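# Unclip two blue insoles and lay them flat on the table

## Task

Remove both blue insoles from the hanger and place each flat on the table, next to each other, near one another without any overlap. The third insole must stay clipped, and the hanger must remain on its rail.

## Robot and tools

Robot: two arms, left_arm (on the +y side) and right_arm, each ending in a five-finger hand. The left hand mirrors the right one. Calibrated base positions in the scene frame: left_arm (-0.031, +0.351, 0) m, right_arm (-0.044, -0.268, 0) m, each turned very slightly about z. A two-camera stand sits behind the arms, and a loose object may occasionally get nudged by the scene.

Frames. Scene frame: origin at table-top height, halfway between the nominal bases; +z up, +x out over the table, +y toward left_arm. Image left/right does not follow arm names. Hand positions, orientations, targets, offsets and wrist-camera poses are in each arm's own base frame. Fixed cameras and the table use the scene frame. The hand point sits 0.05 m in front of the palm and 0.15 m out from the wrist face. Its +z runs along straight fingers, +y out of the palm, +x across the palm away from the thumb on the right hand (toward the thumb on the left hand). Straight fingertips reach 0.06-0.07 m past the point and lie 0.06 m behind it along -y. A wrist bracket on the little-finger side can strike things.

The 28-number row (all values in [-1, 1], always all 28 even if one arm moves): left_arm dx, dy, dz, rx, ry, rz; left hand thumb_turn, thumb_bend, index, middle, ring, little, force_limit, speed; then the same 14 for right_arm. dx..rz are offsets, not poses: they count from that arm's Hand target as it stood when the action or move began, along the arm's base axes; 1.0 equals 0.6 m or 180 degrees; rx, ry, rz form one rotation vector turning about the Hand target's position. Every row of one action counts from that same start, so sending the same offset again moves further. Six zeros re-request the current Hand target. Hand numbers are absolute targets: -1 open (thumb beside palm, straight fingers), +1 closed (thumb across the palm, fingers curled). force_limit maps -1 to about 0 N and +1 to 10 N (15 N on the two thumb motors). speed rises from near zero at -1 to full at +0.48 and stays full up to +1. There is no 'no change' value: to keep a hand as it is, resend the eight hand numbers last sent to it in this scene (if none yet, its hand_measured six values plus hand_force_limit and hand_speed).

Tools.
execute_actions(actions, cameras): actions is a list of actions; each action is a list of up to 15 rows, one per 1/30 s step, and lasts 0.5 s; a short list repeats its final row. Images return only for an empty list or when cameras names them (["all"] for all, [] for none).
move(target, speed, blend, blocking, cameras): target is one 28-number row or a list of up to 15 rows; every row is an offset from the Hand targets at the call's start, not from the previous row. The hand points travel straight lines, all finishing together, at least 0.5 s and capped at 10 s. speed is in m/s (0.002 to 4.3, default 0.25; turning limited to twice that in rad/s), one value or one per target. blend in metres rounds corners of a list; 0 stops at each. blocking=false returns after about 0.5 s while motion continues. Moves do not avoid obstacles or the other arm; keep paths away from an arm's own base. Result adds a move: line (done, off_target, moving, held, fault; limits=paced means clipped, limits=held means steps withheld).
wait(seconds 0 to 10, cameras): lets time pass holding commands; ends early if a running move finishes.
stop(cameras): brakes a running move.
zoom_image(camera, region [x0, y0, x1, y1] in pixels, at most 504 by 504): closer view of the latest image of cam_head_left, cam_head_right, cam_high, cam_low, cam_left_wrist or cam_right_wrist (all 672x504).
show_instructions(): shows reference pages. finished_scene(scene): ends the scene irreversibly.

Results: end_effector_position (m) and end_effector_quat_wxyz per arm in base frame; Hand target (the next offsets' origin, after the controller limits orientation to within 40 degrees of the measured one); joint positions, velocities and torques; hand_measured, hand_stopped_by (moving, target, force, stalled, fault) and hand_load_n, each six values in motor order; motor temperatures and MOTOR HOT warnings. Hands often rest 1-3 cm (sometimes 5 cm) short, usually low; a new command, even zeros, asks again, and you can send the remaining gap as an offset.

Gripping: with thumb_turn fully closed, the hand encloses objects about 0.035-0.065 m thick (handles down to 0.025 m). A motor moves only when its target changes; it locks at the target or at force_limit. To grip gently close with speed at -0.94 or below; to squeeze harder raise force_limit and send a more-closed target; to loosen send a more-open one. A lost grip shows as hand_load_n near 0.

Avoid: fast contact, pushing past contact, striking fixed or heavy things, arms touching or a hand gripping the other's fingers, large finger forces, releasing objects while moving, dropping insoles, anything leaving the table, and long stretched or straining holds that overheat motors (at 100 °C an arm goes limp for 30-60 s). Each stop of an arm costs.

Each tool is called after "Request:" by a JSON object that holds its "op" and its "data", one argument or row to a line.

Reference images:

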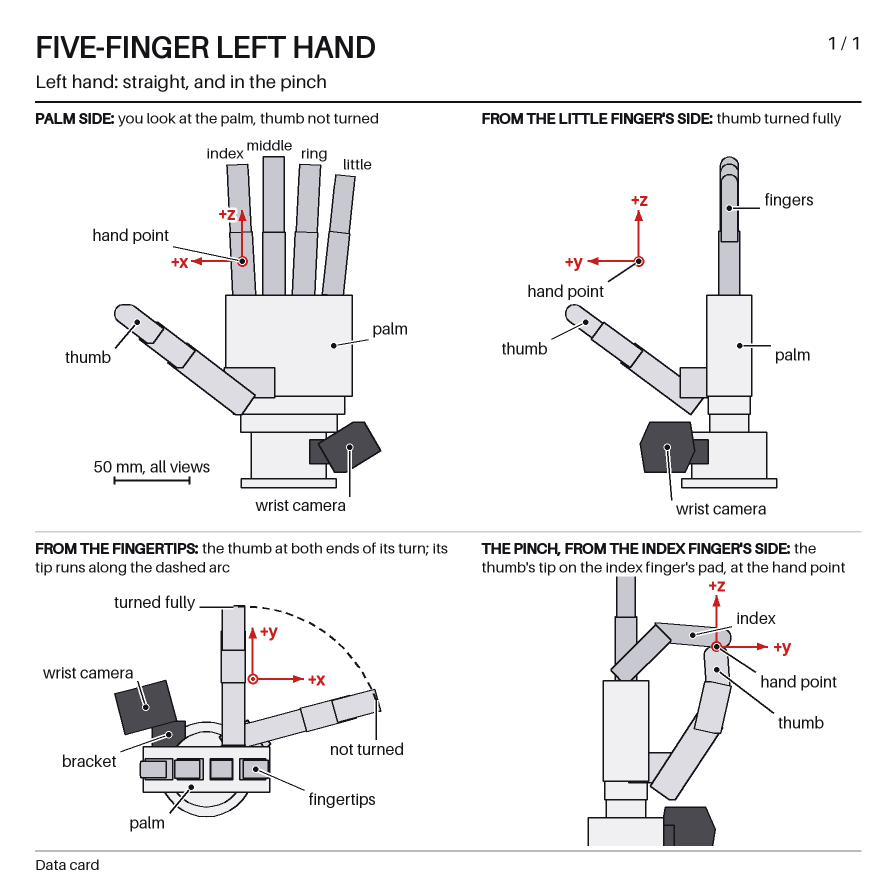

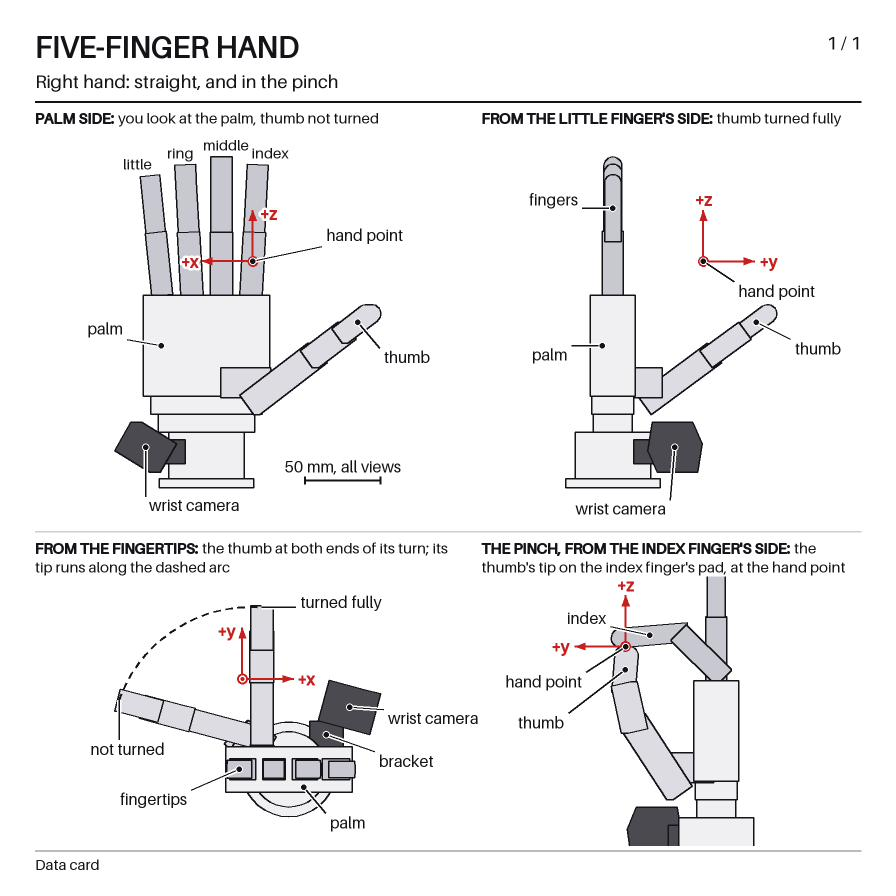

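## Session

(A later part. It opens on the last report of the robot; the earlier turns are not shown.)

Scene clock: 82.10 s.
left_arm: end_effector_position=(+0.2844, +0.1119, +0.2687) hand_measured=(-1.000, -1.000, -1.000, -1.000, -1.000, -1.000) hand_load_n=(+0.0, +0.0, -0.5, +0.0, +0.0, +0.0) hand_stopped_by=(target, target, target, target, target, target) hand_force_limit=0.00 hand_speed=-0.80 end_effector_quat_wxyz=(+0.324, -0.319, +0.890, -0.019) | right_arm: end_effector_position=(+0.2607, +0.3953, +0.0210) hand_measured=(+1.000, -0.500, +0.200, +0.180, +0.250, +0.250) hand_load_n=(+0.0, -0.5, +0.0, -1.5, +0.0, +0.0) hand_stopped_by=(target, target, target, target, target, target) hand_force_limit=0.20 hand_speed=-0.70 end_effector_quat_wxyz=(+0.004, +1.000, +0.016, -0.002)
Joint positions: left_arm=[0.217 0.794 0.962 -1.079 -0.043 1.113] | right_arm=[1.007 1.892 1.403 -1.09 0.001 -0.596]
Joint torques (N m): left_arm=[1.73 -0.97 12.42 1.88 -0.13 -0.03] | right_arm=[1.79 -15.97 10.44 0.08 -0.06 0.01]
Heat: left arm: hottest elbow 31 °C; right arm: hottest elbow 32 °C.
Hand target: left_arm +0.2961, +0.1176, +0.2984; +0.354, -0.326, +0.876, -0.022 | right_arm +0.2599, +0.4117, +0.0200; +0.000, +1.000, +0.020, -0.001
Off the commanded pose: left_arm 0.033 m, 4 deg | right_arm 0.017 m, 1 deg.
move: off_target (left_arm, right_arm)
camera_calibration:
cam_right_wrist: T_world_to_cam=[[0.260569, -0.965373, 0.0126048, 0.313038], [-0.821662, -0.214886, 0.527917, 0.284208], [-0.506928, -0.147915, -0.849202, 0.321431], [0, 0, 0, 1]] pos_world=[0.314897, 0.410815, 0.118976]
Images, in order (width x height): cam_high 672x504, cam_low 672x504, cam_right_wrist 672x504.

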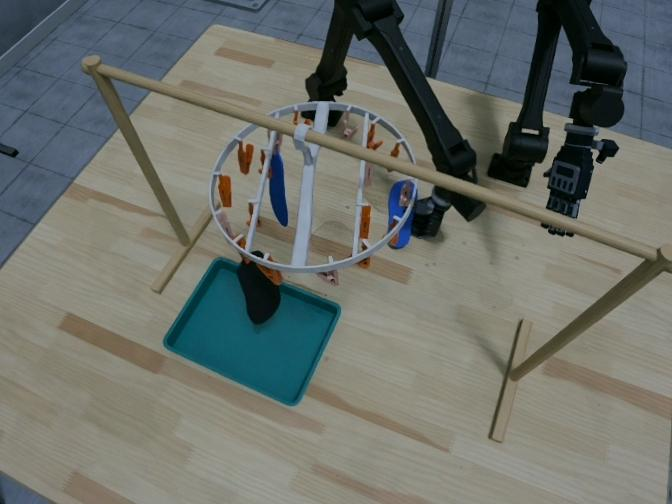

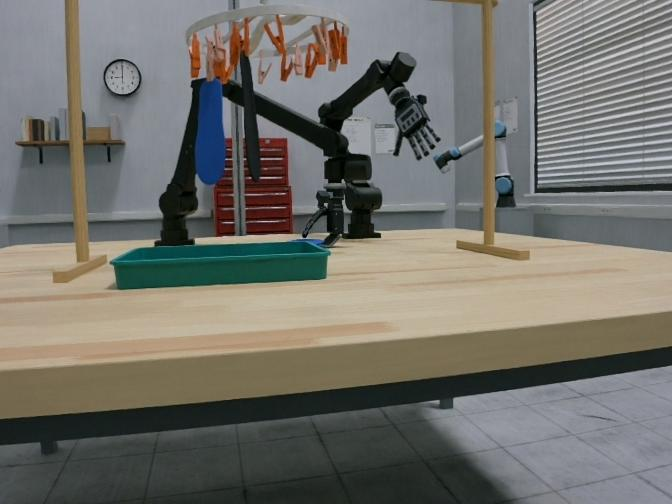

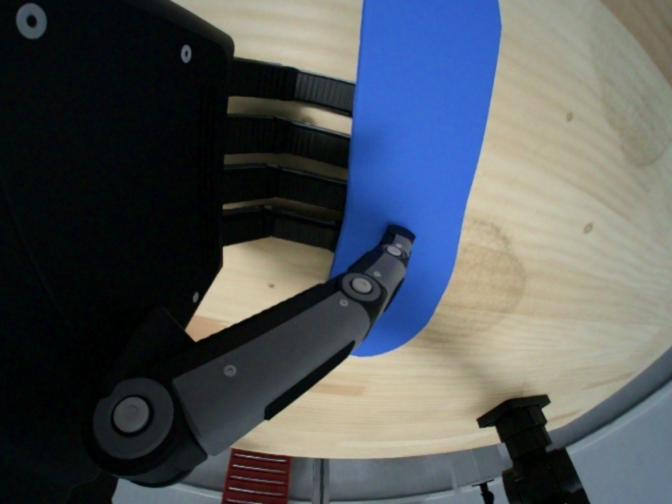

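Request:
{"op": "move", "data": {
  "target": [0,0,0,0,0,0,-1,-1,-1,-1,-1,-1,0,-0.8, 0,0.17,0.01,0,0,0,1,-0.5,0.2,0.18,0.25,0.25,0.2,-0.7],
  "cameras": ["cam_low","cam_right_wrist","cam_high"],
  "speed": 1.2
}}

Request:
{"op": "zoom_image", "data": {
  "camera": "cam_low",
  "region": [220, 130, 400, 250]
}}

Scene clock: 84.13 s.
left_arm: end_effector_position=(+0.2844, +0.1119, +0.2687) hand_measured=(-1.000, -1.000, -1.000, -1.000, -1.000, -1.000) hand_load_n=(+0.0, +0.0, +0.0, +0.0, +0.0, +0.0) hand_stopped_by=(target, target, target, target, target, target) hand_force_limit=0.00 hand_speed=-0.80 end_effector_quat_wxyz=(+0.324, -0.319, +0.890, -0.019) | right_arm: end_effector_position=(+0.2535, +0.5011, +0.0233) hand_measured=(+1.000, -0.500, +0.200, +0.180, +0.250, +0.250) hand_load_n=(+0.0, +0.0, +0.0, -1.0, +0.5, +0.0) hand_stopped_by=(target, target, target, target, target, target) hand_force_limit=0.20 hand_speed=-0.70 end_effector_quat_wxyz=(+0.008, +1.000, +0.024, -0.005)
Joint positions: left_arm=[0.217 0.794 0.962 -1.079 -0.043 1.113] | right_arm=[1.108 2.112 1.765 -1.243 -0.001 -0.512]
Joint torques (N m): left_arm=[1.67 -0.85 12.4 1.87 -0.12 -0.03] | right_arm=[1.03 -20.19 11.55 0.01 0.01 -0.02]
Heat: left arm: hottest elbow 31 °C; right arm: hottest elbow 32 °C.
Hand target: left_arm +0.2961, +0.1176, +0.2984; +0.354, -0.326, +0.876, -0.022 | right_arm +0.2598, +0.5138, +0.0260; +0.000, +1.000, +0.020, -0.001
Off the commanded pose: left_arm 0.033 m, 4 deg | right_arm 0.014 m, 1 deg.
move: off_target (left_arm, right_arm)
camera_calibration:
cam_right_wrist: T_world_to_cam=[[0.27732, -0.960583, 0.0193118, 0.410218], [-0.81512, -0.22459, 0.533984, 0.30285], [-0.508599, -0.163826, -0.845274, 0.343714], [0, 0, 0, 1]] pos_world=[0.30791, 0.518375, 0.120894]
Images, in order (width x height): cam_high 672x504, cam_low 672x504, cam_right_wrist 672x504.

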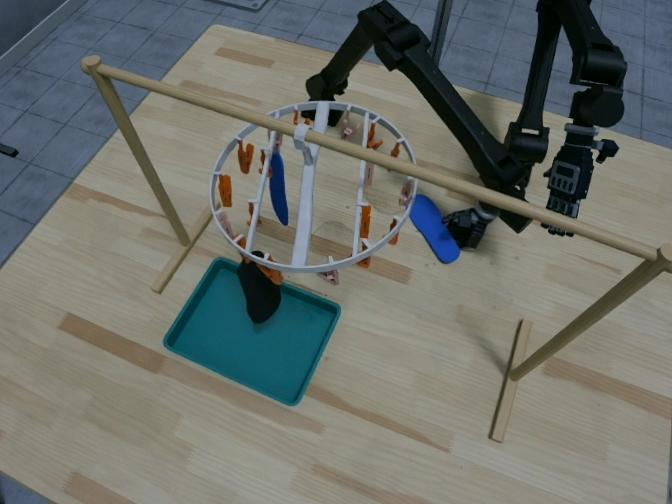

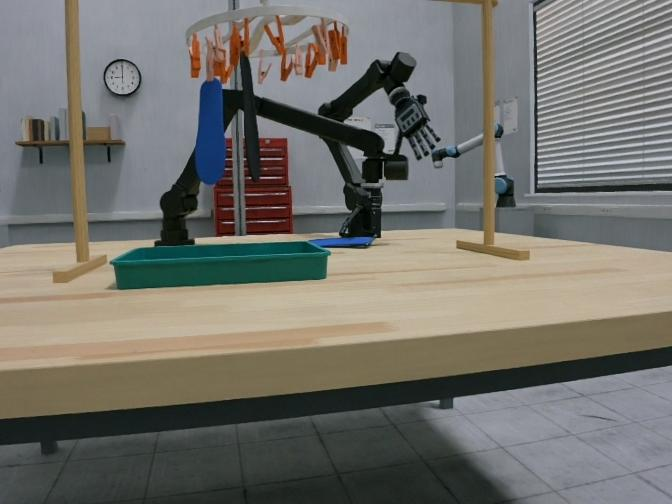

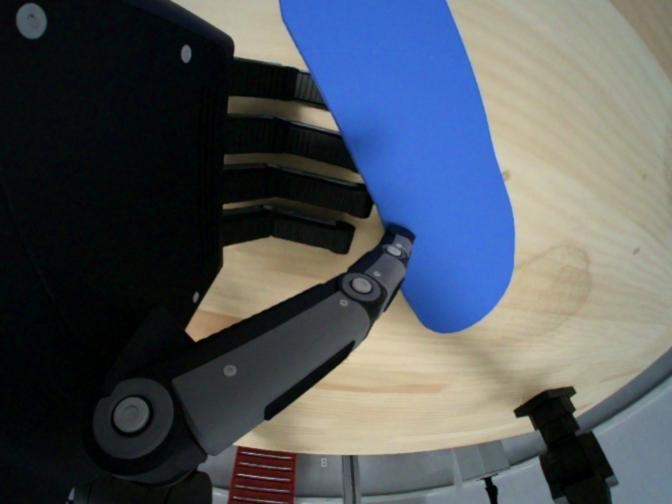

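Scaled by 2.800 from the camera's 672x504 image, which has a finer 960x720 frame.

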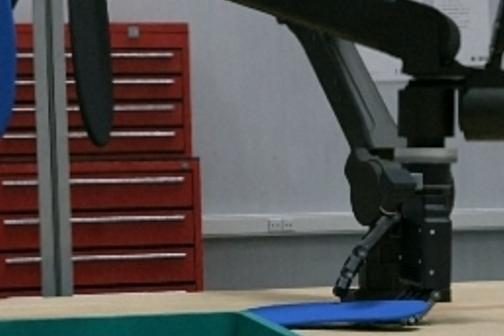

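Request:
{"op": "move", "data": {
  "target": [
    [0,0,0,0,0,0,-1,-1,-1,-1,-1,-1,0,-0.8, 0,-0.01,0.016,0,0,0,1,-1,0,0,0,0,0.2,-0.3],
    [0,0,0,0,0,0,-1,-1,-1,-1,-1,-1,0,-0.8, 0,-0.035,0.045,0,0,0,1,-1,-0.3,-0.3,-0.3,-0.3,0.2,-0.3],
    [0,0,0,0,0,0,-1,-1,-1,-1,-1,-1,0,-0.8, 0,-0.06,0.065,0,0,0,1,-1,-0.6,-0.6,-0.6,-0.6,0.2,-0.3],
    [0,0,0,0,0,0,-1,-1,-1,-1,-1,-1,0,-0.8, 0,-0.08,0.075,0,0,0,1,-1,-1,-1,-1,-1,0.2,-0.3]
  ],
  "cameras": ["cam_low","cam_right_wrist","cam_high"],
  "speed": 0.1
}}

Request:
{"op": "zoom_image", "data": {
  "camera": "cam_low",
  "region": [260, 130, 440, 250]
}}

Scene clock: 91.60 s.
left_arm: end_effector_position=(+0.2844, +0.1119, +0.2687) hand_measured=(-1.000, -1.000, -1.000, -1.000, -1.000, -1.000) hand_load_n=(+0.0, +0.0, +0.0, +0.0, +0.0, +0.0) hand_stopped_by=(target, target, target, target, target, target) hand_force_limit=0.00 hand_speed=-0.80 end_effector_quat_wxyz=(+0.324, -0.319, +0.890, -0.019) | right_arm: end_effector_position=(+0.2567, +0.4636, +0.0754) hand_measured=(+1.000, -1.000, -1.000, -1.000, -1.000, -1.000) hand_load_n=(+0.0, +0.0, +0.0, -2.5, +0.0, +0.0) hand_stopped_by=(target, target, target, target, target, target) hand_force_limit=0.20 hand_speed=-0.30 end_effector_quat_wxyz=(+0.004, +1.000, +0.019, -0.001)
Joint positions: left_arm=[0.217 0.794 0.962 -1.079 -0.043 1.113] | right_arm=[1.074 1.975 1.686 -1.29 0.001 -0.534]
Joint torques (N m): left_arm=[1.67 -0.91 12.44 1.85 -0.12 -0.03] | right_arm=[0.79 -19.49 7.9 0.69 -0.09 -0.12]
Heat: left arm: hottest elbow 32 °C; right arm: hottest elbow 32 °C.
Hand target: left_arm +0.2961, +0.1176, +0.2984; +0.354, -0.326, +0.876, -0.022 | right_arm +0.2599, +0.4658, +0.0710; +0.000, +1.000, +0.020, -0.001
Off the commanded pose: left_arm 0.033 m, 4 deg | right_arm 0.006 m, 0 deg.
move: off_target (left_arm); target 2's new numbers were sent with right_arm's hand 0.020 m and 1 deg from that target; target 3's new numbers were sent with right_arm's hand 0.015 m and 2 deg from that target
camera_calibration:
cam_right_wrist: T_world_to_cam=[[0.266073, -0.963879, 0.0119535, 0.377247], [-0.821048, -0.220113, 0.526716, 0.269231], [-0.50506, -0.149959, -0.849957, 0.376243], [0, 0, 0, 1]] pos_world=[0.310702, 0.479303, 0.173472]
Images, in order (width x height): cam_high 672x504, cam_low 672x504, cam_right_wrist 672x504.

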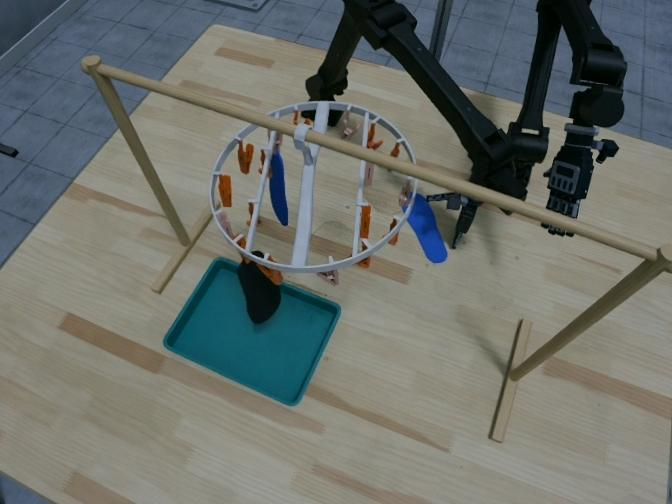

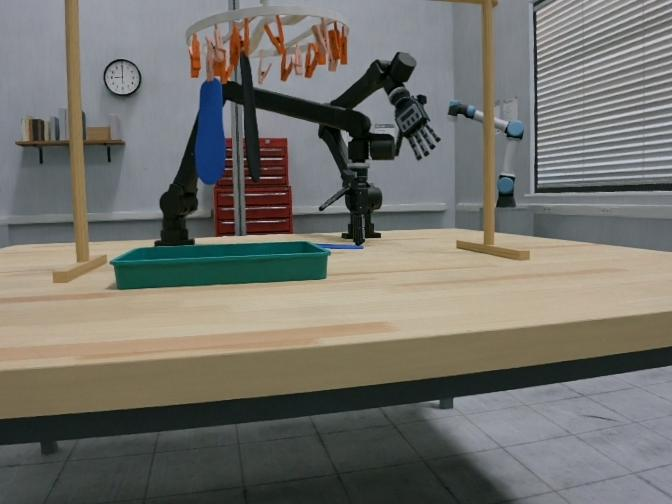

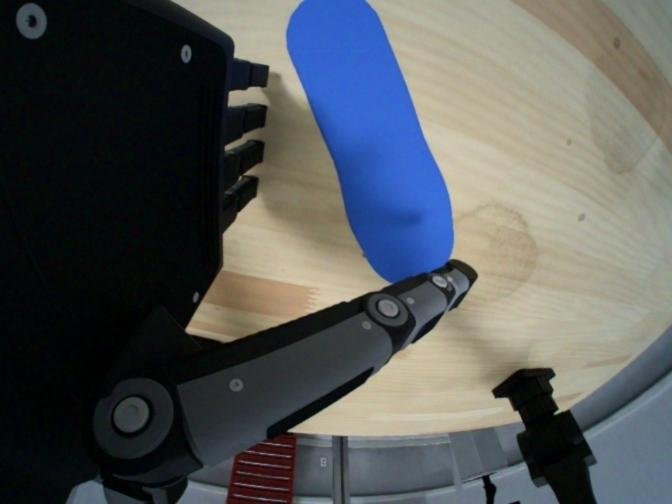

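Scaled by 2.800 from the camera's 672x504 image, which has a finer 960x720 frame.

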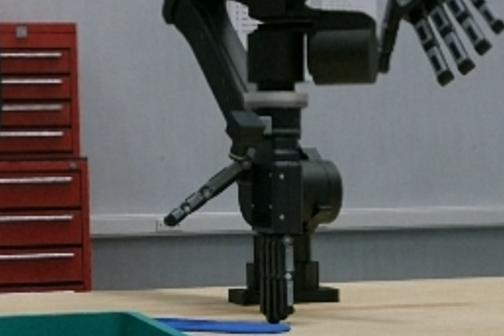

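Request:
{"op": "move", "data": {
  "target": [0,0,0,0,0,0,-1,-1,-1,-1,-1,-1,0,-0.8, 0,0,0.3,0,0,0,1,-1,-0.4,-0.4,-0.4,-0.4,0.2,-0.3],
  "cameras": ["all"],
  "speed": 0.25
}}

Scene clock: 94.00 s.
left_arm: end_effector_position=(+0.2844, +0.1119, +0.2687) hand_measured=(-1.000, -1.000, -1.000, -1.000, -1.000, -1.000) hand_load_n=(+0.0, +0.0, +0.0, +0.0, +0.0, +0.0) hand_stopped_by=(target, target, target, target, target, target) hand_force_limit=0.00 hand_speed=-0.80 end_effector_quat_wxyz=(+0.324, -0.319, +0.890, -0.019) | right_arm: end_effector_position=(+0.2497, +0.4601, +0.2339) hand_measured=(+1.000, -1.000, -0.400, -0.400, -0.400, -0.400) hand_load_n=(+0.0, +0.0, +0.0, +0.0, +0.0, +0.0) hand_stopped_by=(target, target, target, target, target, target) hand_force_limit=0.20 hand_speed=-0.30 end_effector_quat_wxyz=(+0.007, +1.000, +0.022, -0.005)
Joint positions: left_arm=[0.217 0.794 0.962 -1.079 -0.043 1.113] | right_arm=[1.082 1.92 2.019 -1.686 -0.002 -0.534]
Joint torques (N m): left_arm=[1.61 -0.85 12.42 1.87 -0.12 -0.03] | right_arm=[0.26 -19.9 12.71 -0.18 0.06 -0.16]
Heat: left arm: hottest elbow 32 °C; right arm: hottest elbow 32 °C.
Hand target: left_arm +0.2961, +0.1176, +0.2984; +0.354, -0.326, +0.876, -0.022 | right_arm +0.2599, +0.4658, +0.2510; +0.000, +1.000, +0.020, -0.001
Off the commanded pose: left_arm 0.033 m, 4 deg | right_arm 0.021 m, 1 deg.
joint sent to its limit (right arm) — joint 4 (wrist pitch), lower limit. The joint targets are off in position, not in orientation.
move: off_target (left_arm, right_arm)
camera_calibration:
cam_left_wrist: T_world_to_cam=[[0.407405, -0.907935, 0.0983649, -0.0431942], [-0.893918, -0.418505, -0.16051, 0.346919], [0.186899, -0.0225377, -0.982121, 0.33032], [0, 0, 0, 1]] pos_world=[0.265978, 0.113414, 0.384346]
cam_right_wrist: T_world_to_cam=[[0.27352, -0.961729, 0.0162637, 0.370036], [-0.815956, -0.223042, 0.533356, 0.177782], [-0.509316, -0.159154, -0.845735, 0.511189], [0, 0, 0, 1]] pos_world=[0.304207, 0.476884, 0.331491]

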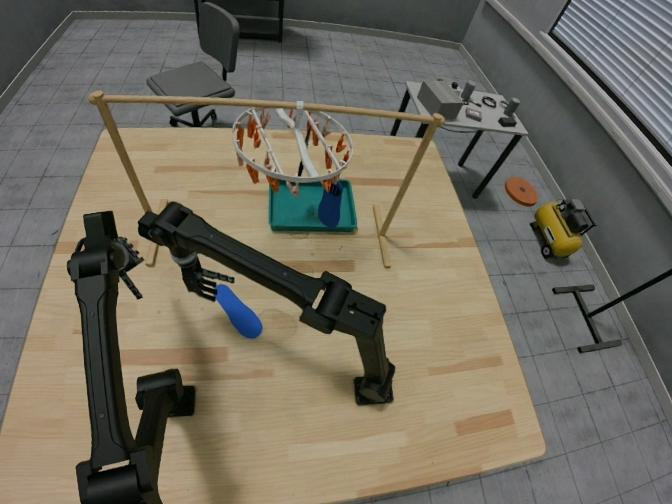

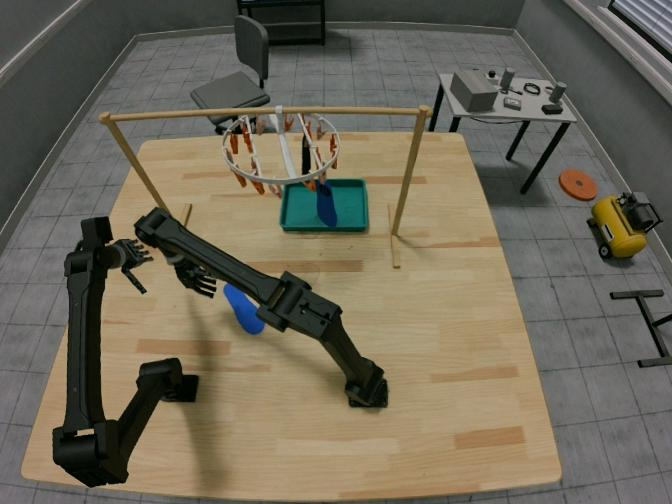

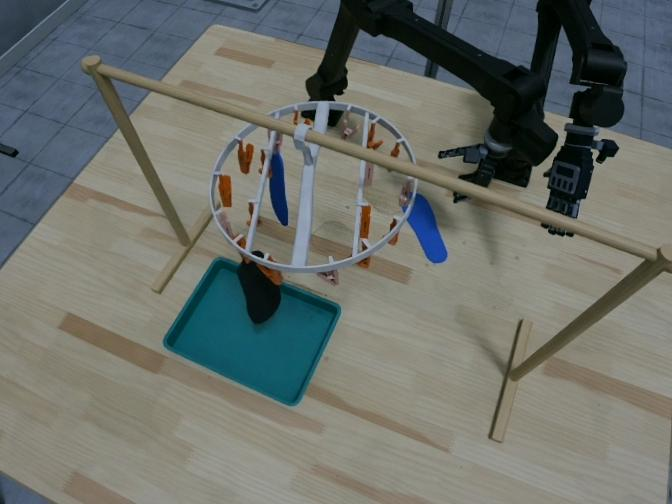

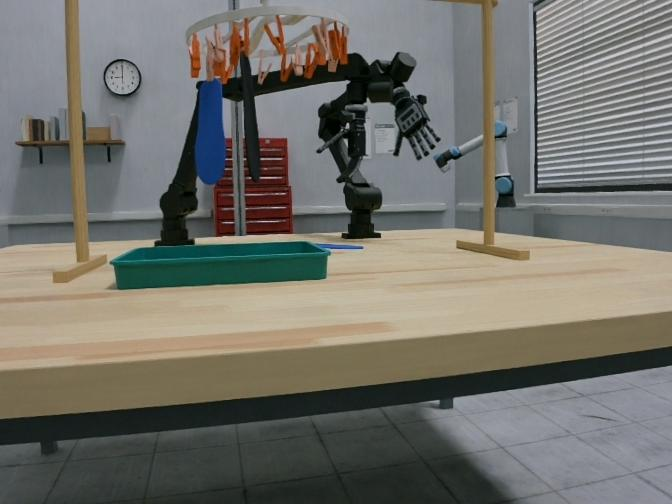

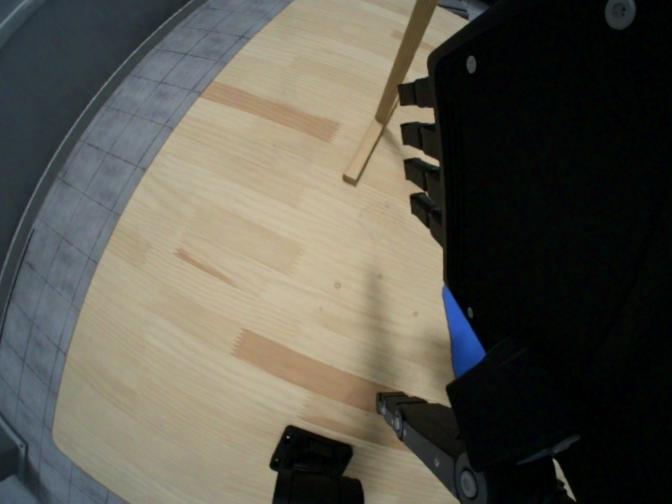

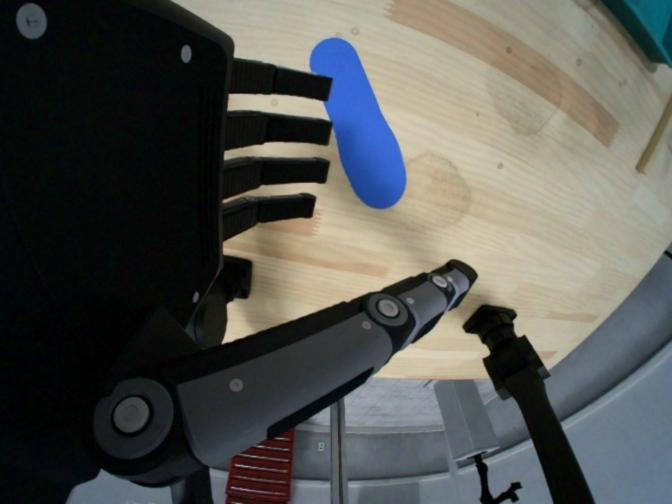

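Request:
{"op": "zoom_image", "data": {
  "camera": "cam_high",
  "region": [220, 90, 360, 230]
}}

Request:
{"op": "zoom_image", "data": {
  "camera": "cam_head_right",
  "region": [250, 120, 390, 260]
}}

Request:
{"op": "zoom_image", "data": {
  "camera": "cam_head_left",
  "region": [250, 120, 390, 260]
}}

Request:
{"op": "zoom_image", "data": {
  "camera": "cam_low",
  "region": [150, 30, 310, 190]
}}

Scaled by 3.600 from the camera's 672x504 image, which has a finer 960x720 frame.

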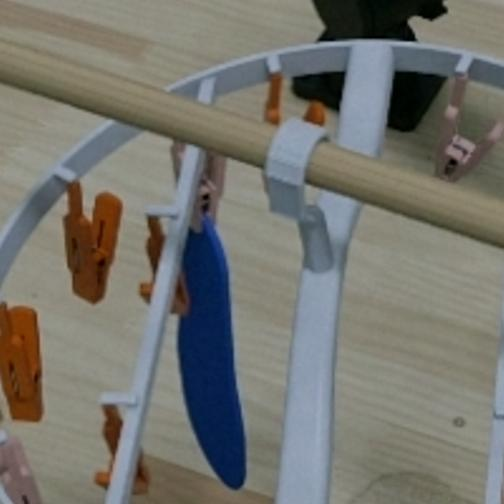

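Scaled by 3.600 from the camera's 672x504 image, which has a finer 960x720 frame.

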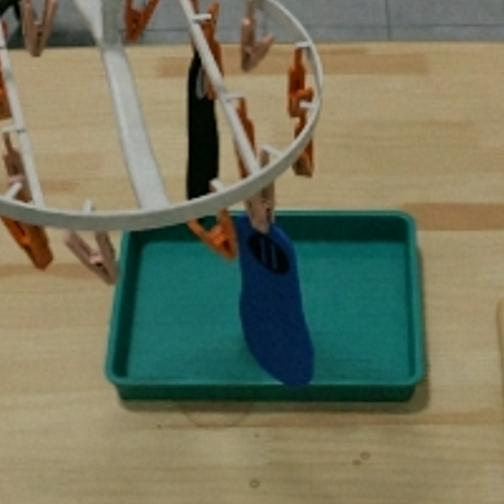

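Scaled by 3.600 from the camera's 672x504 image, which has a finer 960x720 frame.

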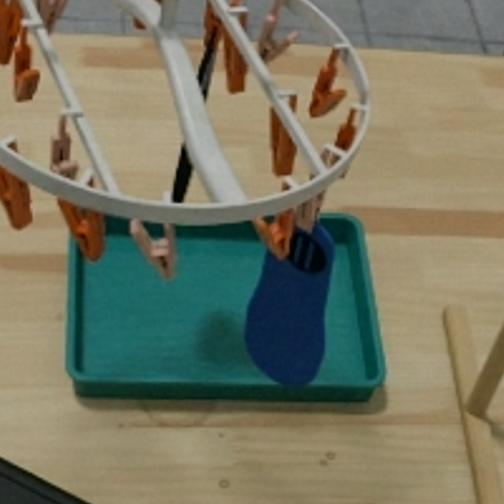

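Scaled by 3.150 from the camera's 672x504 image, which has a finer 960x720 frame.

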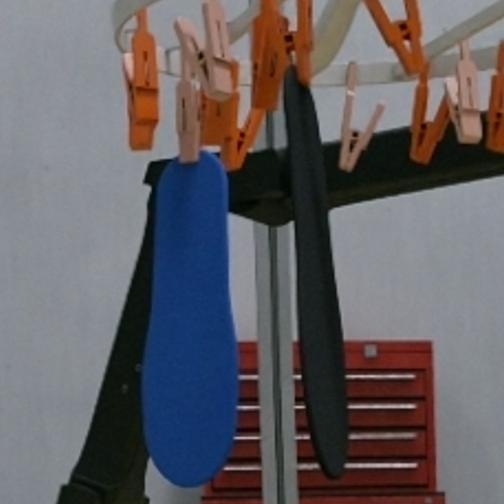

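Request:
{"op": "move", "data": {
  "target": [
    [0,0,0,0,0,0,-1,-1,-1,-1,-1,-1,0,-0.8, 0.16,-0.27,0.13,0,0,-0.45,1,-1,-0.4,-0.4,-0.4,-0.4,0.2,-0.3],
    [0,0,0,0,0,0,-1,-1,-1,-1,-1,-1,0,-0.8, 0.03,-0.6,0.13,0,0,-0.9,1,-1,-0.4,-0.4,-0.4,-0.4,0.2,-0.3]
  ],
  "cameras": ["cam_head_right","cam_right_wrist"],
  "speed": 0.4,
  "blend": 0.03
}}

Scene clock: 101.17 s.
left_arm: end_effector_position=(+0.2844, +0.1119, +0.2687) hand_measured=(-1.000, -1.000, -1.000, -1.000, -1.000, -1.000) hand_load_n=(-0.5, +0.0, +0.0, +0.0, +0.0, +0.0) hand_stopped_by=(target, target, target, target, target, target) hand_force_limit=0.00 hand_speed=-0.80 end_effector_quat_wxyz=(+0.324, -0.319, +0.890, -0.019) | right_arm: end_effector_position=(+0.2788, +0.1086, +0.3225) hand_measured=(+1.000, -1.000, -0.400, -0.400, -0.400, -0.400) hand_load_n=(+0.0, +0.0, +0.0, +0.0, +0.0, +0.0) hand_stopped_by=(target, target, target, target, target, target) hand_force_limit=0.20 hand_speed=-0.30 end_effector_quat_wxyz=(+0.075, -0.189, +0.979, +0.009)
Joint positions: left_arm=[0.217 0.794 0.962 -1.079 -0.043 1.113] | right_arm=[0.134 0.981 1.248 -1.688 -0.026 1.325]
Joint torques (N m): left_arm=[1.67 -0.85 12.44 1.85 -0.13 -0.03] | right_arm=[-0.09 -4.95 9.06 0.18 -0.17 0.01]
Heat: left arm: hottest elbow 32 °C; right arm: hottest elbow 32 °C.
Hand target: left_arm +0.2961, +0.1176, +0.2984; +0.354, -0.326, +0.876, -0.022 | right_arm +0.2779, +0.1057, +0.3289; +0.001, -0.176, +0.984, +0.000
Off the commanded pose: left_arm 0.033 m, 4 deg | right_arm 0.007 m, 9 deg.
joint sent to its limit (right arm) — joint 4 (wrist pitch), lower limit. The joint targets are off in position and orientation.
move: off_target (left_arm, right_arm)
camera_calibration:
cam_right_wrist: T_world_to_cam=[[-0.573387, 0.818329, -0.0395669, 0.0834109], [0.614736, 0.461655, 0.639511, -0.431642], [0.541596, 0.342364, -0.767763, 0.172383], [0, 0, 0, 1]] pos_world=[0.219811, 0.0719943, 0.41169]
Images, in order (width x height): cam_head_right 672x504, cam_right_wrist 672x504.

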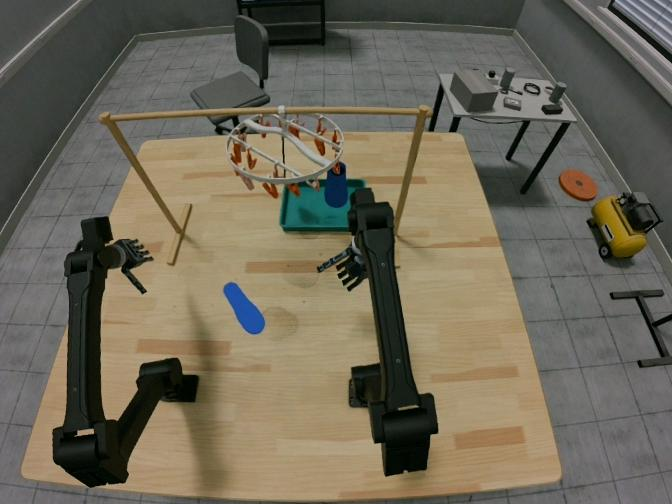

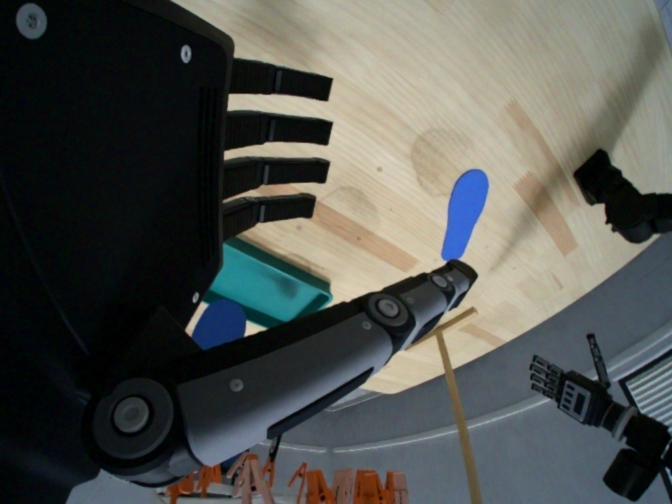

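Request:
{"op": "wait", "data": {
  "seconds": 1,
  "cameras": ["all"]
}}

Scene clock: 102.33 s.
left_arm: end_effector_position=(+0.2844, +0.1119, +0.2687) hand_measured=(-1.000, -1.000, -1.000, -1.000, -1.000, -1.000) hand_load_n=(+0.0, +0.0, +0.0, +0.0, +0.0, +0.0) hand_stopped_by=(target, target, target, target, target, target) hand_force_limit=0.00 hand_speed=-0.80 end_effector_quat_wxyz=(+0.324, -0.319, +0.890, -0.019) | right_arm: end_effector_position=(+0.2789, +0.1086, +0.3225) hand_measured=(+1.000, -1.000, -0.400, -0.400, -0.400, -0.400) hand_load_n=(+0.0, +0.0, +0.0, +0.0, +0.0, +0.0) hand_stopped_by=(target, target, target, target, target, target) hand_force_limit=0.20 hand_speed=-0.30 end_effector_quat_wxyz=(+0.075, -0.189, +0.979, +0.009)
Joint positions: left_arm=[0.217 0.794 0.962 -1.079 -0.043 1.113] | right_arm=[0.134 0.981 1.248 -1.688 -0.026 1.325]
Joint torques (N m): left_arm=[1.67 -0.91 12.42 1.88 -0.11 -0.03] | right_arm=[0.03 -4.48 8.99 0.12 -0.18 -0.01]
Motor temperatures (°C): left_arm=[24 25 33 25 22 22] | right_arm=[26 26 32 24 22 22]
Heat: left arm: hottest elbow 33 °C; right arm: hottest elbow 32 °C.
Hand target: left_arm +0.2961, +0.1176, +0.2984; +0.354, -0.326, +0.876, -0.022 | right_arm +0.2779, +0.1057, +0.3289; +0.001, -0.176, +0.984, +0.000
Off the commanded pose: left_arm 0.033 m, 4 deg | right_arm 0.007 m, 9 deg.
wait: 1.00 s; at rest from the start
camera_calibration:
cam_left_wrist: T_world_to_cam=[[0.407405, -0.907935, 0.0983649, -0.0431942], [-0.893918, -0.418505, -0.16051, 0.346919], [0.186899, -0.0225377, -0.982121, 0.33032], [0, 0, 0, 1]] pos_world=[0.265978, 0.113414, 0.384346]
cam_right_wrist: T_world_to_cam=[[-0.573015, 0.81859, -0.0395449, 0.0833022], [0.61493, 0.461348, 0.639547, -0.431677], [0.541771, 0.342152, -0.767735, 0.172348], [0, 0, 0, 1]] pos_world=[0.219811, 0.0719935, 0.41169]

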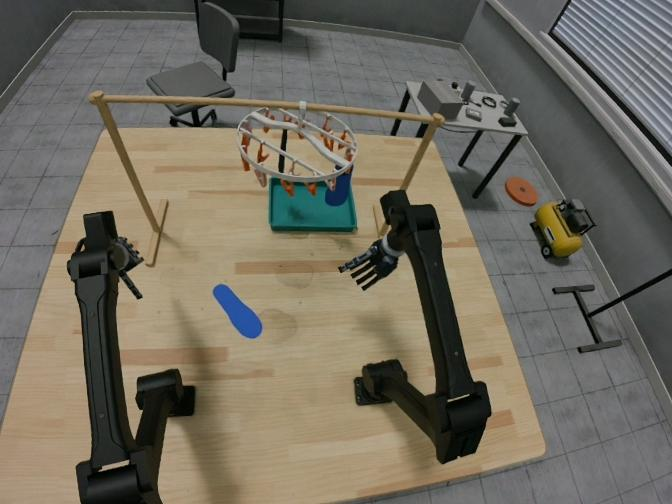

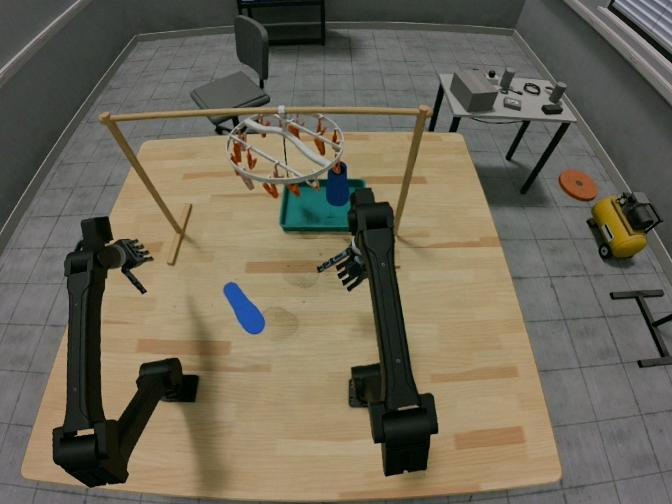

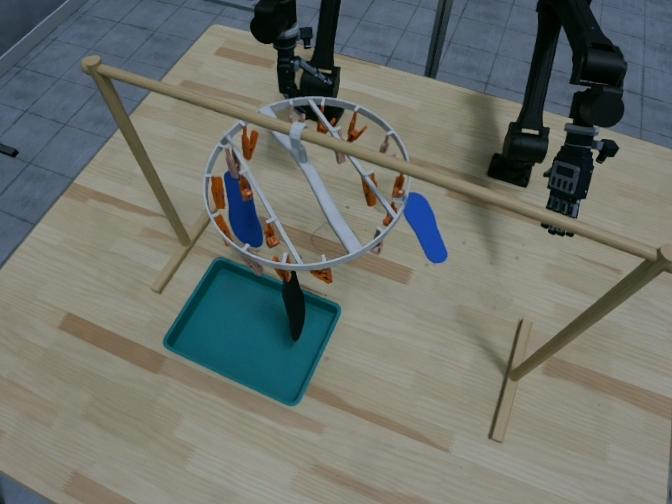

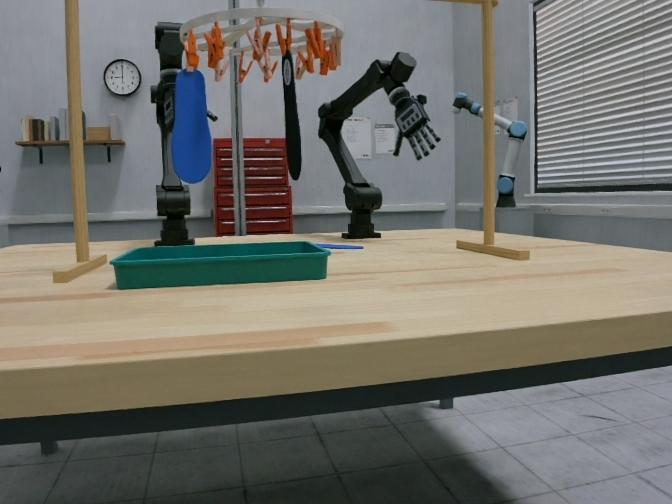

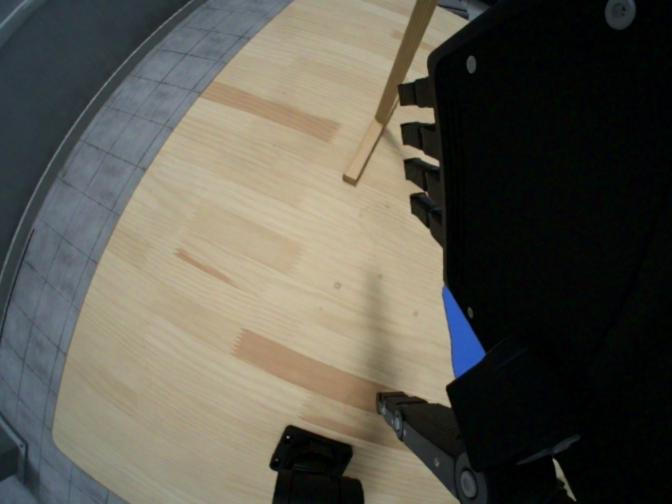

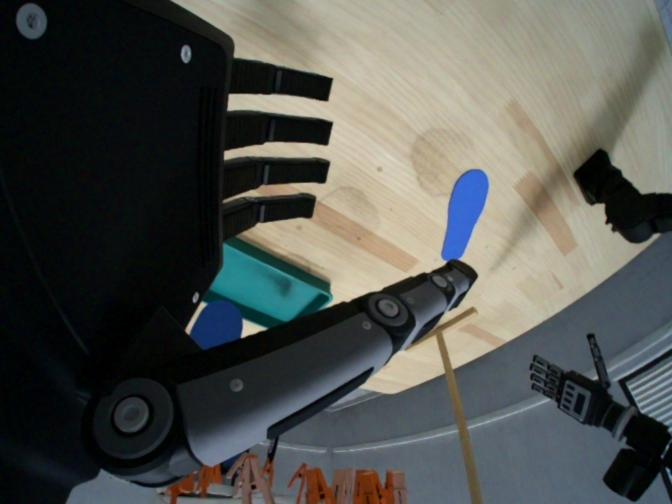

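Request:
{"op": "zoom_image", "data": {
  "camera": "cam_high",
  "region": [190, 130, 330, 270]
}}

Request:
{"op": "zoom_image", "data": {
  "camera": "cam_head_right",
  "region": [270, 110, 410, 250]
}}

Request:
{"op": "zoom_image", "data": {
  "camera": "cam_head_left",
  "region": [270, 110, 410, 250]
}}

Request:
{"op": "zoom_image", "data": {
  "camera": "cam_low",
  "region": [150, 30, 310, 190]
}}

Scaled by 3.600 from the camera's 672x504 image, which has a finer 960x720 frame.

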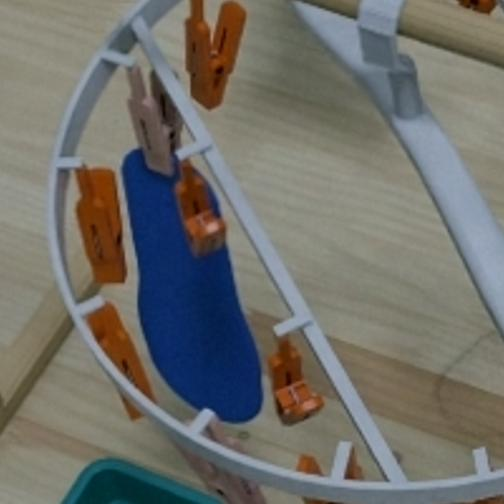

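Scaled by 3.600 from the camera's 672x504 image, which has a finer 960x720 frame.

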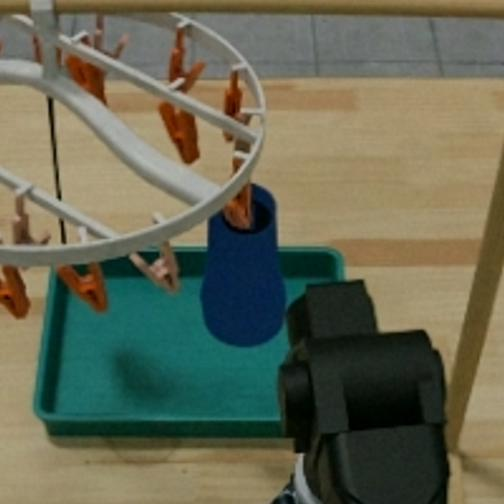

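Scaled by 3.600 from the camera's 672x504 image, which has a finer 960x720 frame.

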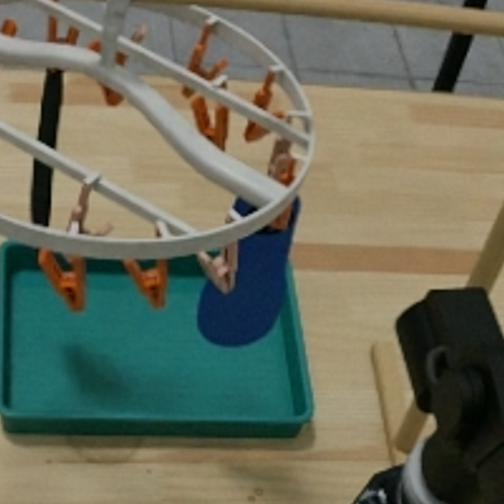

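Scaled by 3.150 from the camera's 672x504 image, which has a finer 960x720 frame.

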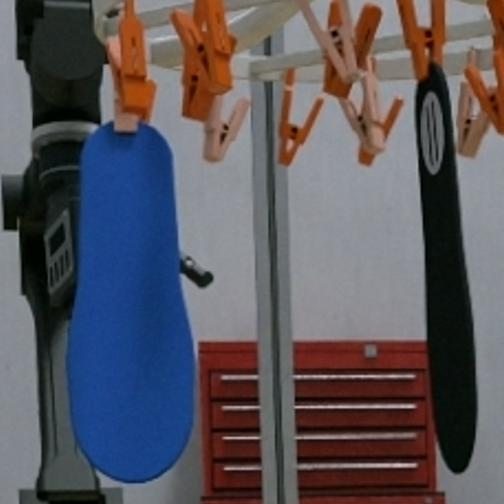

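Request:
{"op": "move", "data": {
  "target": [
    [0,0,0,0,0,0,-1,-1,-1,-1,-1,-1,0,-0.8, 0.05,-0.145,-0.05,0.098,-0.491,-0.078,1,-1,-0.4,-0.4,-0.4,-0.4,0.2,-0.3],
    [0,0,0,0,0,0,-1,-1,-1,-1,-1,-1,0,-0.8, 0.41,-0.145,0.02,0.098,-0.491,-0.078,1,-1,-0.4,-0.4,-0.4,-0.4,0.2,-0.3]
  ],
  "cameras": ["cam_head_right","cam_right_wrist","cam_high"],
  "speed": 0.3
}}

Scene clock: 108.47 s.
left_arm: end_effector_position=(+0.2844, +0.1119, +0.2687) hand_measured=(-1.000, -1.000, -1.000, -1.000, -1.000, -1.000) hand_load_n=(+0.0, +0.0, +0.0, +0.0, +0.0, +0.0) hand_stopped_by=(target, target, target, target, target, target) hand_force_limit=0.00 hand_speed=-0.80 end_effector_quat_wxyz=(+0.324, -0.319, +0.890, -0.019) | right_arm: end_effector_position=(+0.5110, +0.0157, +0.3033) hand_measured=(+1.000, -1.000, -0.400, -0.400, -0.400, -0.400) hand_load_n=(-0.5, +0.0, +0.0, +0.0, +0.5, +0.0) hand_stopped_by=(target, target, target, target, target, target) hand_force_limit=0.20 hand_speed=-0.30 end_effector_quat_wxyz=(+0.680, -0.010, +0.733, +0.013)
Joint positions: left_arm=[0.217 0.794 0.962 -1.079 -0.043 1.113] | right_arm=[-0.158 1.15 0.564 0.51 -0.191 1.562]
Joint torques (N m): left_arm=[1.61 -0.85 12.41 1.87 -0.13 -0.03] | right_arm=[2.2 -7 13.33 2.4 0.12 0.07]
Heat: left arm: hottest elbow 33 °C; right arm: hottest elbow 33 °C.
Hand target: left_arm +0.2961, +0.1176, +0.2984; +0.354, -0.326, +0.876, -0.022 | right_arm +0.5239, +0.0188, +0.3410; +0.707, -0.015, +0.707, +0.014
Off the commanded pose: left_arm 0.033 m, 4 deg | right_arm 0.040 m, 4 deg.
move: off_target (left_arm, right_arm)
camera_calibration:
cam_right_wrist: T_world_to_cam=[[-0.0557978, 0.973096, -0.223539, 0.080654], [-0.46535, 0.172738, 0.868107, -0.0320844], [0.883366, 0.152463, 0.443192, -0.475241], [0, 0, 0, 1]] pos_world=[0.409382, -0.000485416, 0.256505]
Images, in order (width x height): cam_head_right 672x504, cam_high 672x504, cam_right_wrist 672x504.

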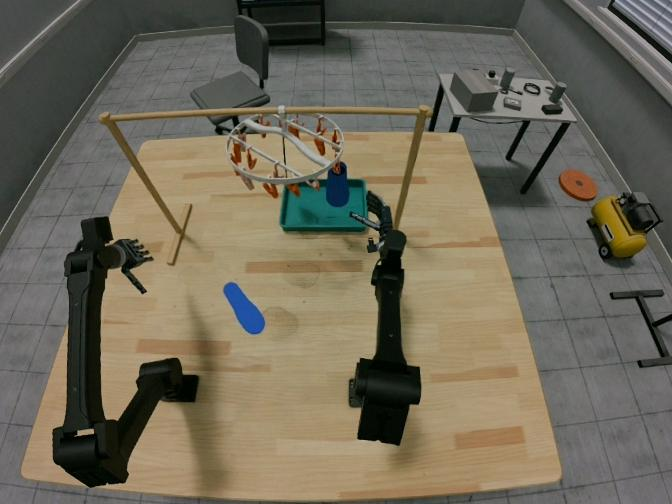

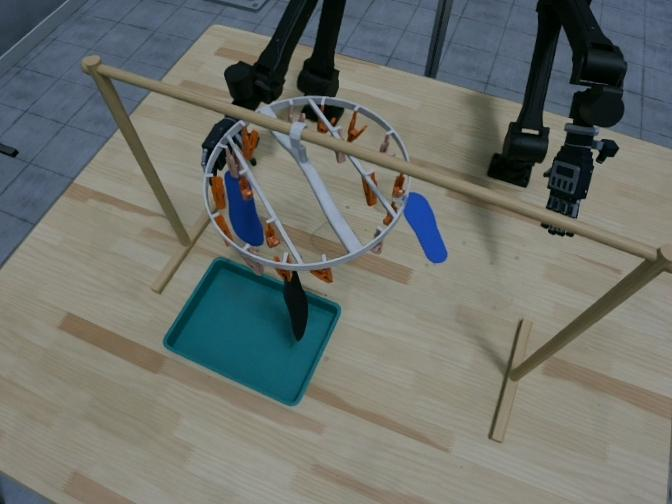

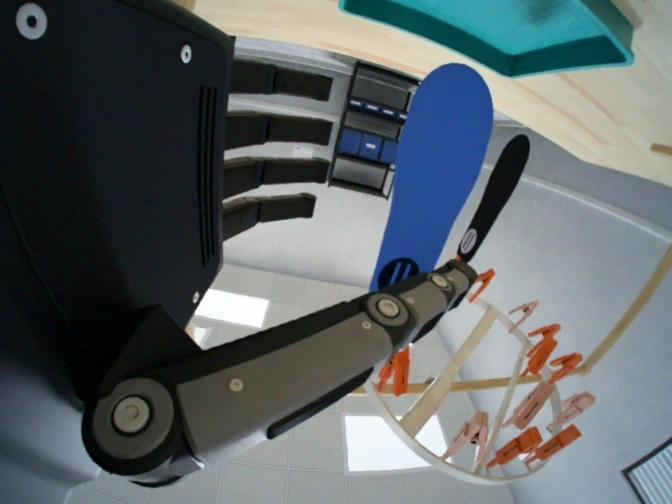

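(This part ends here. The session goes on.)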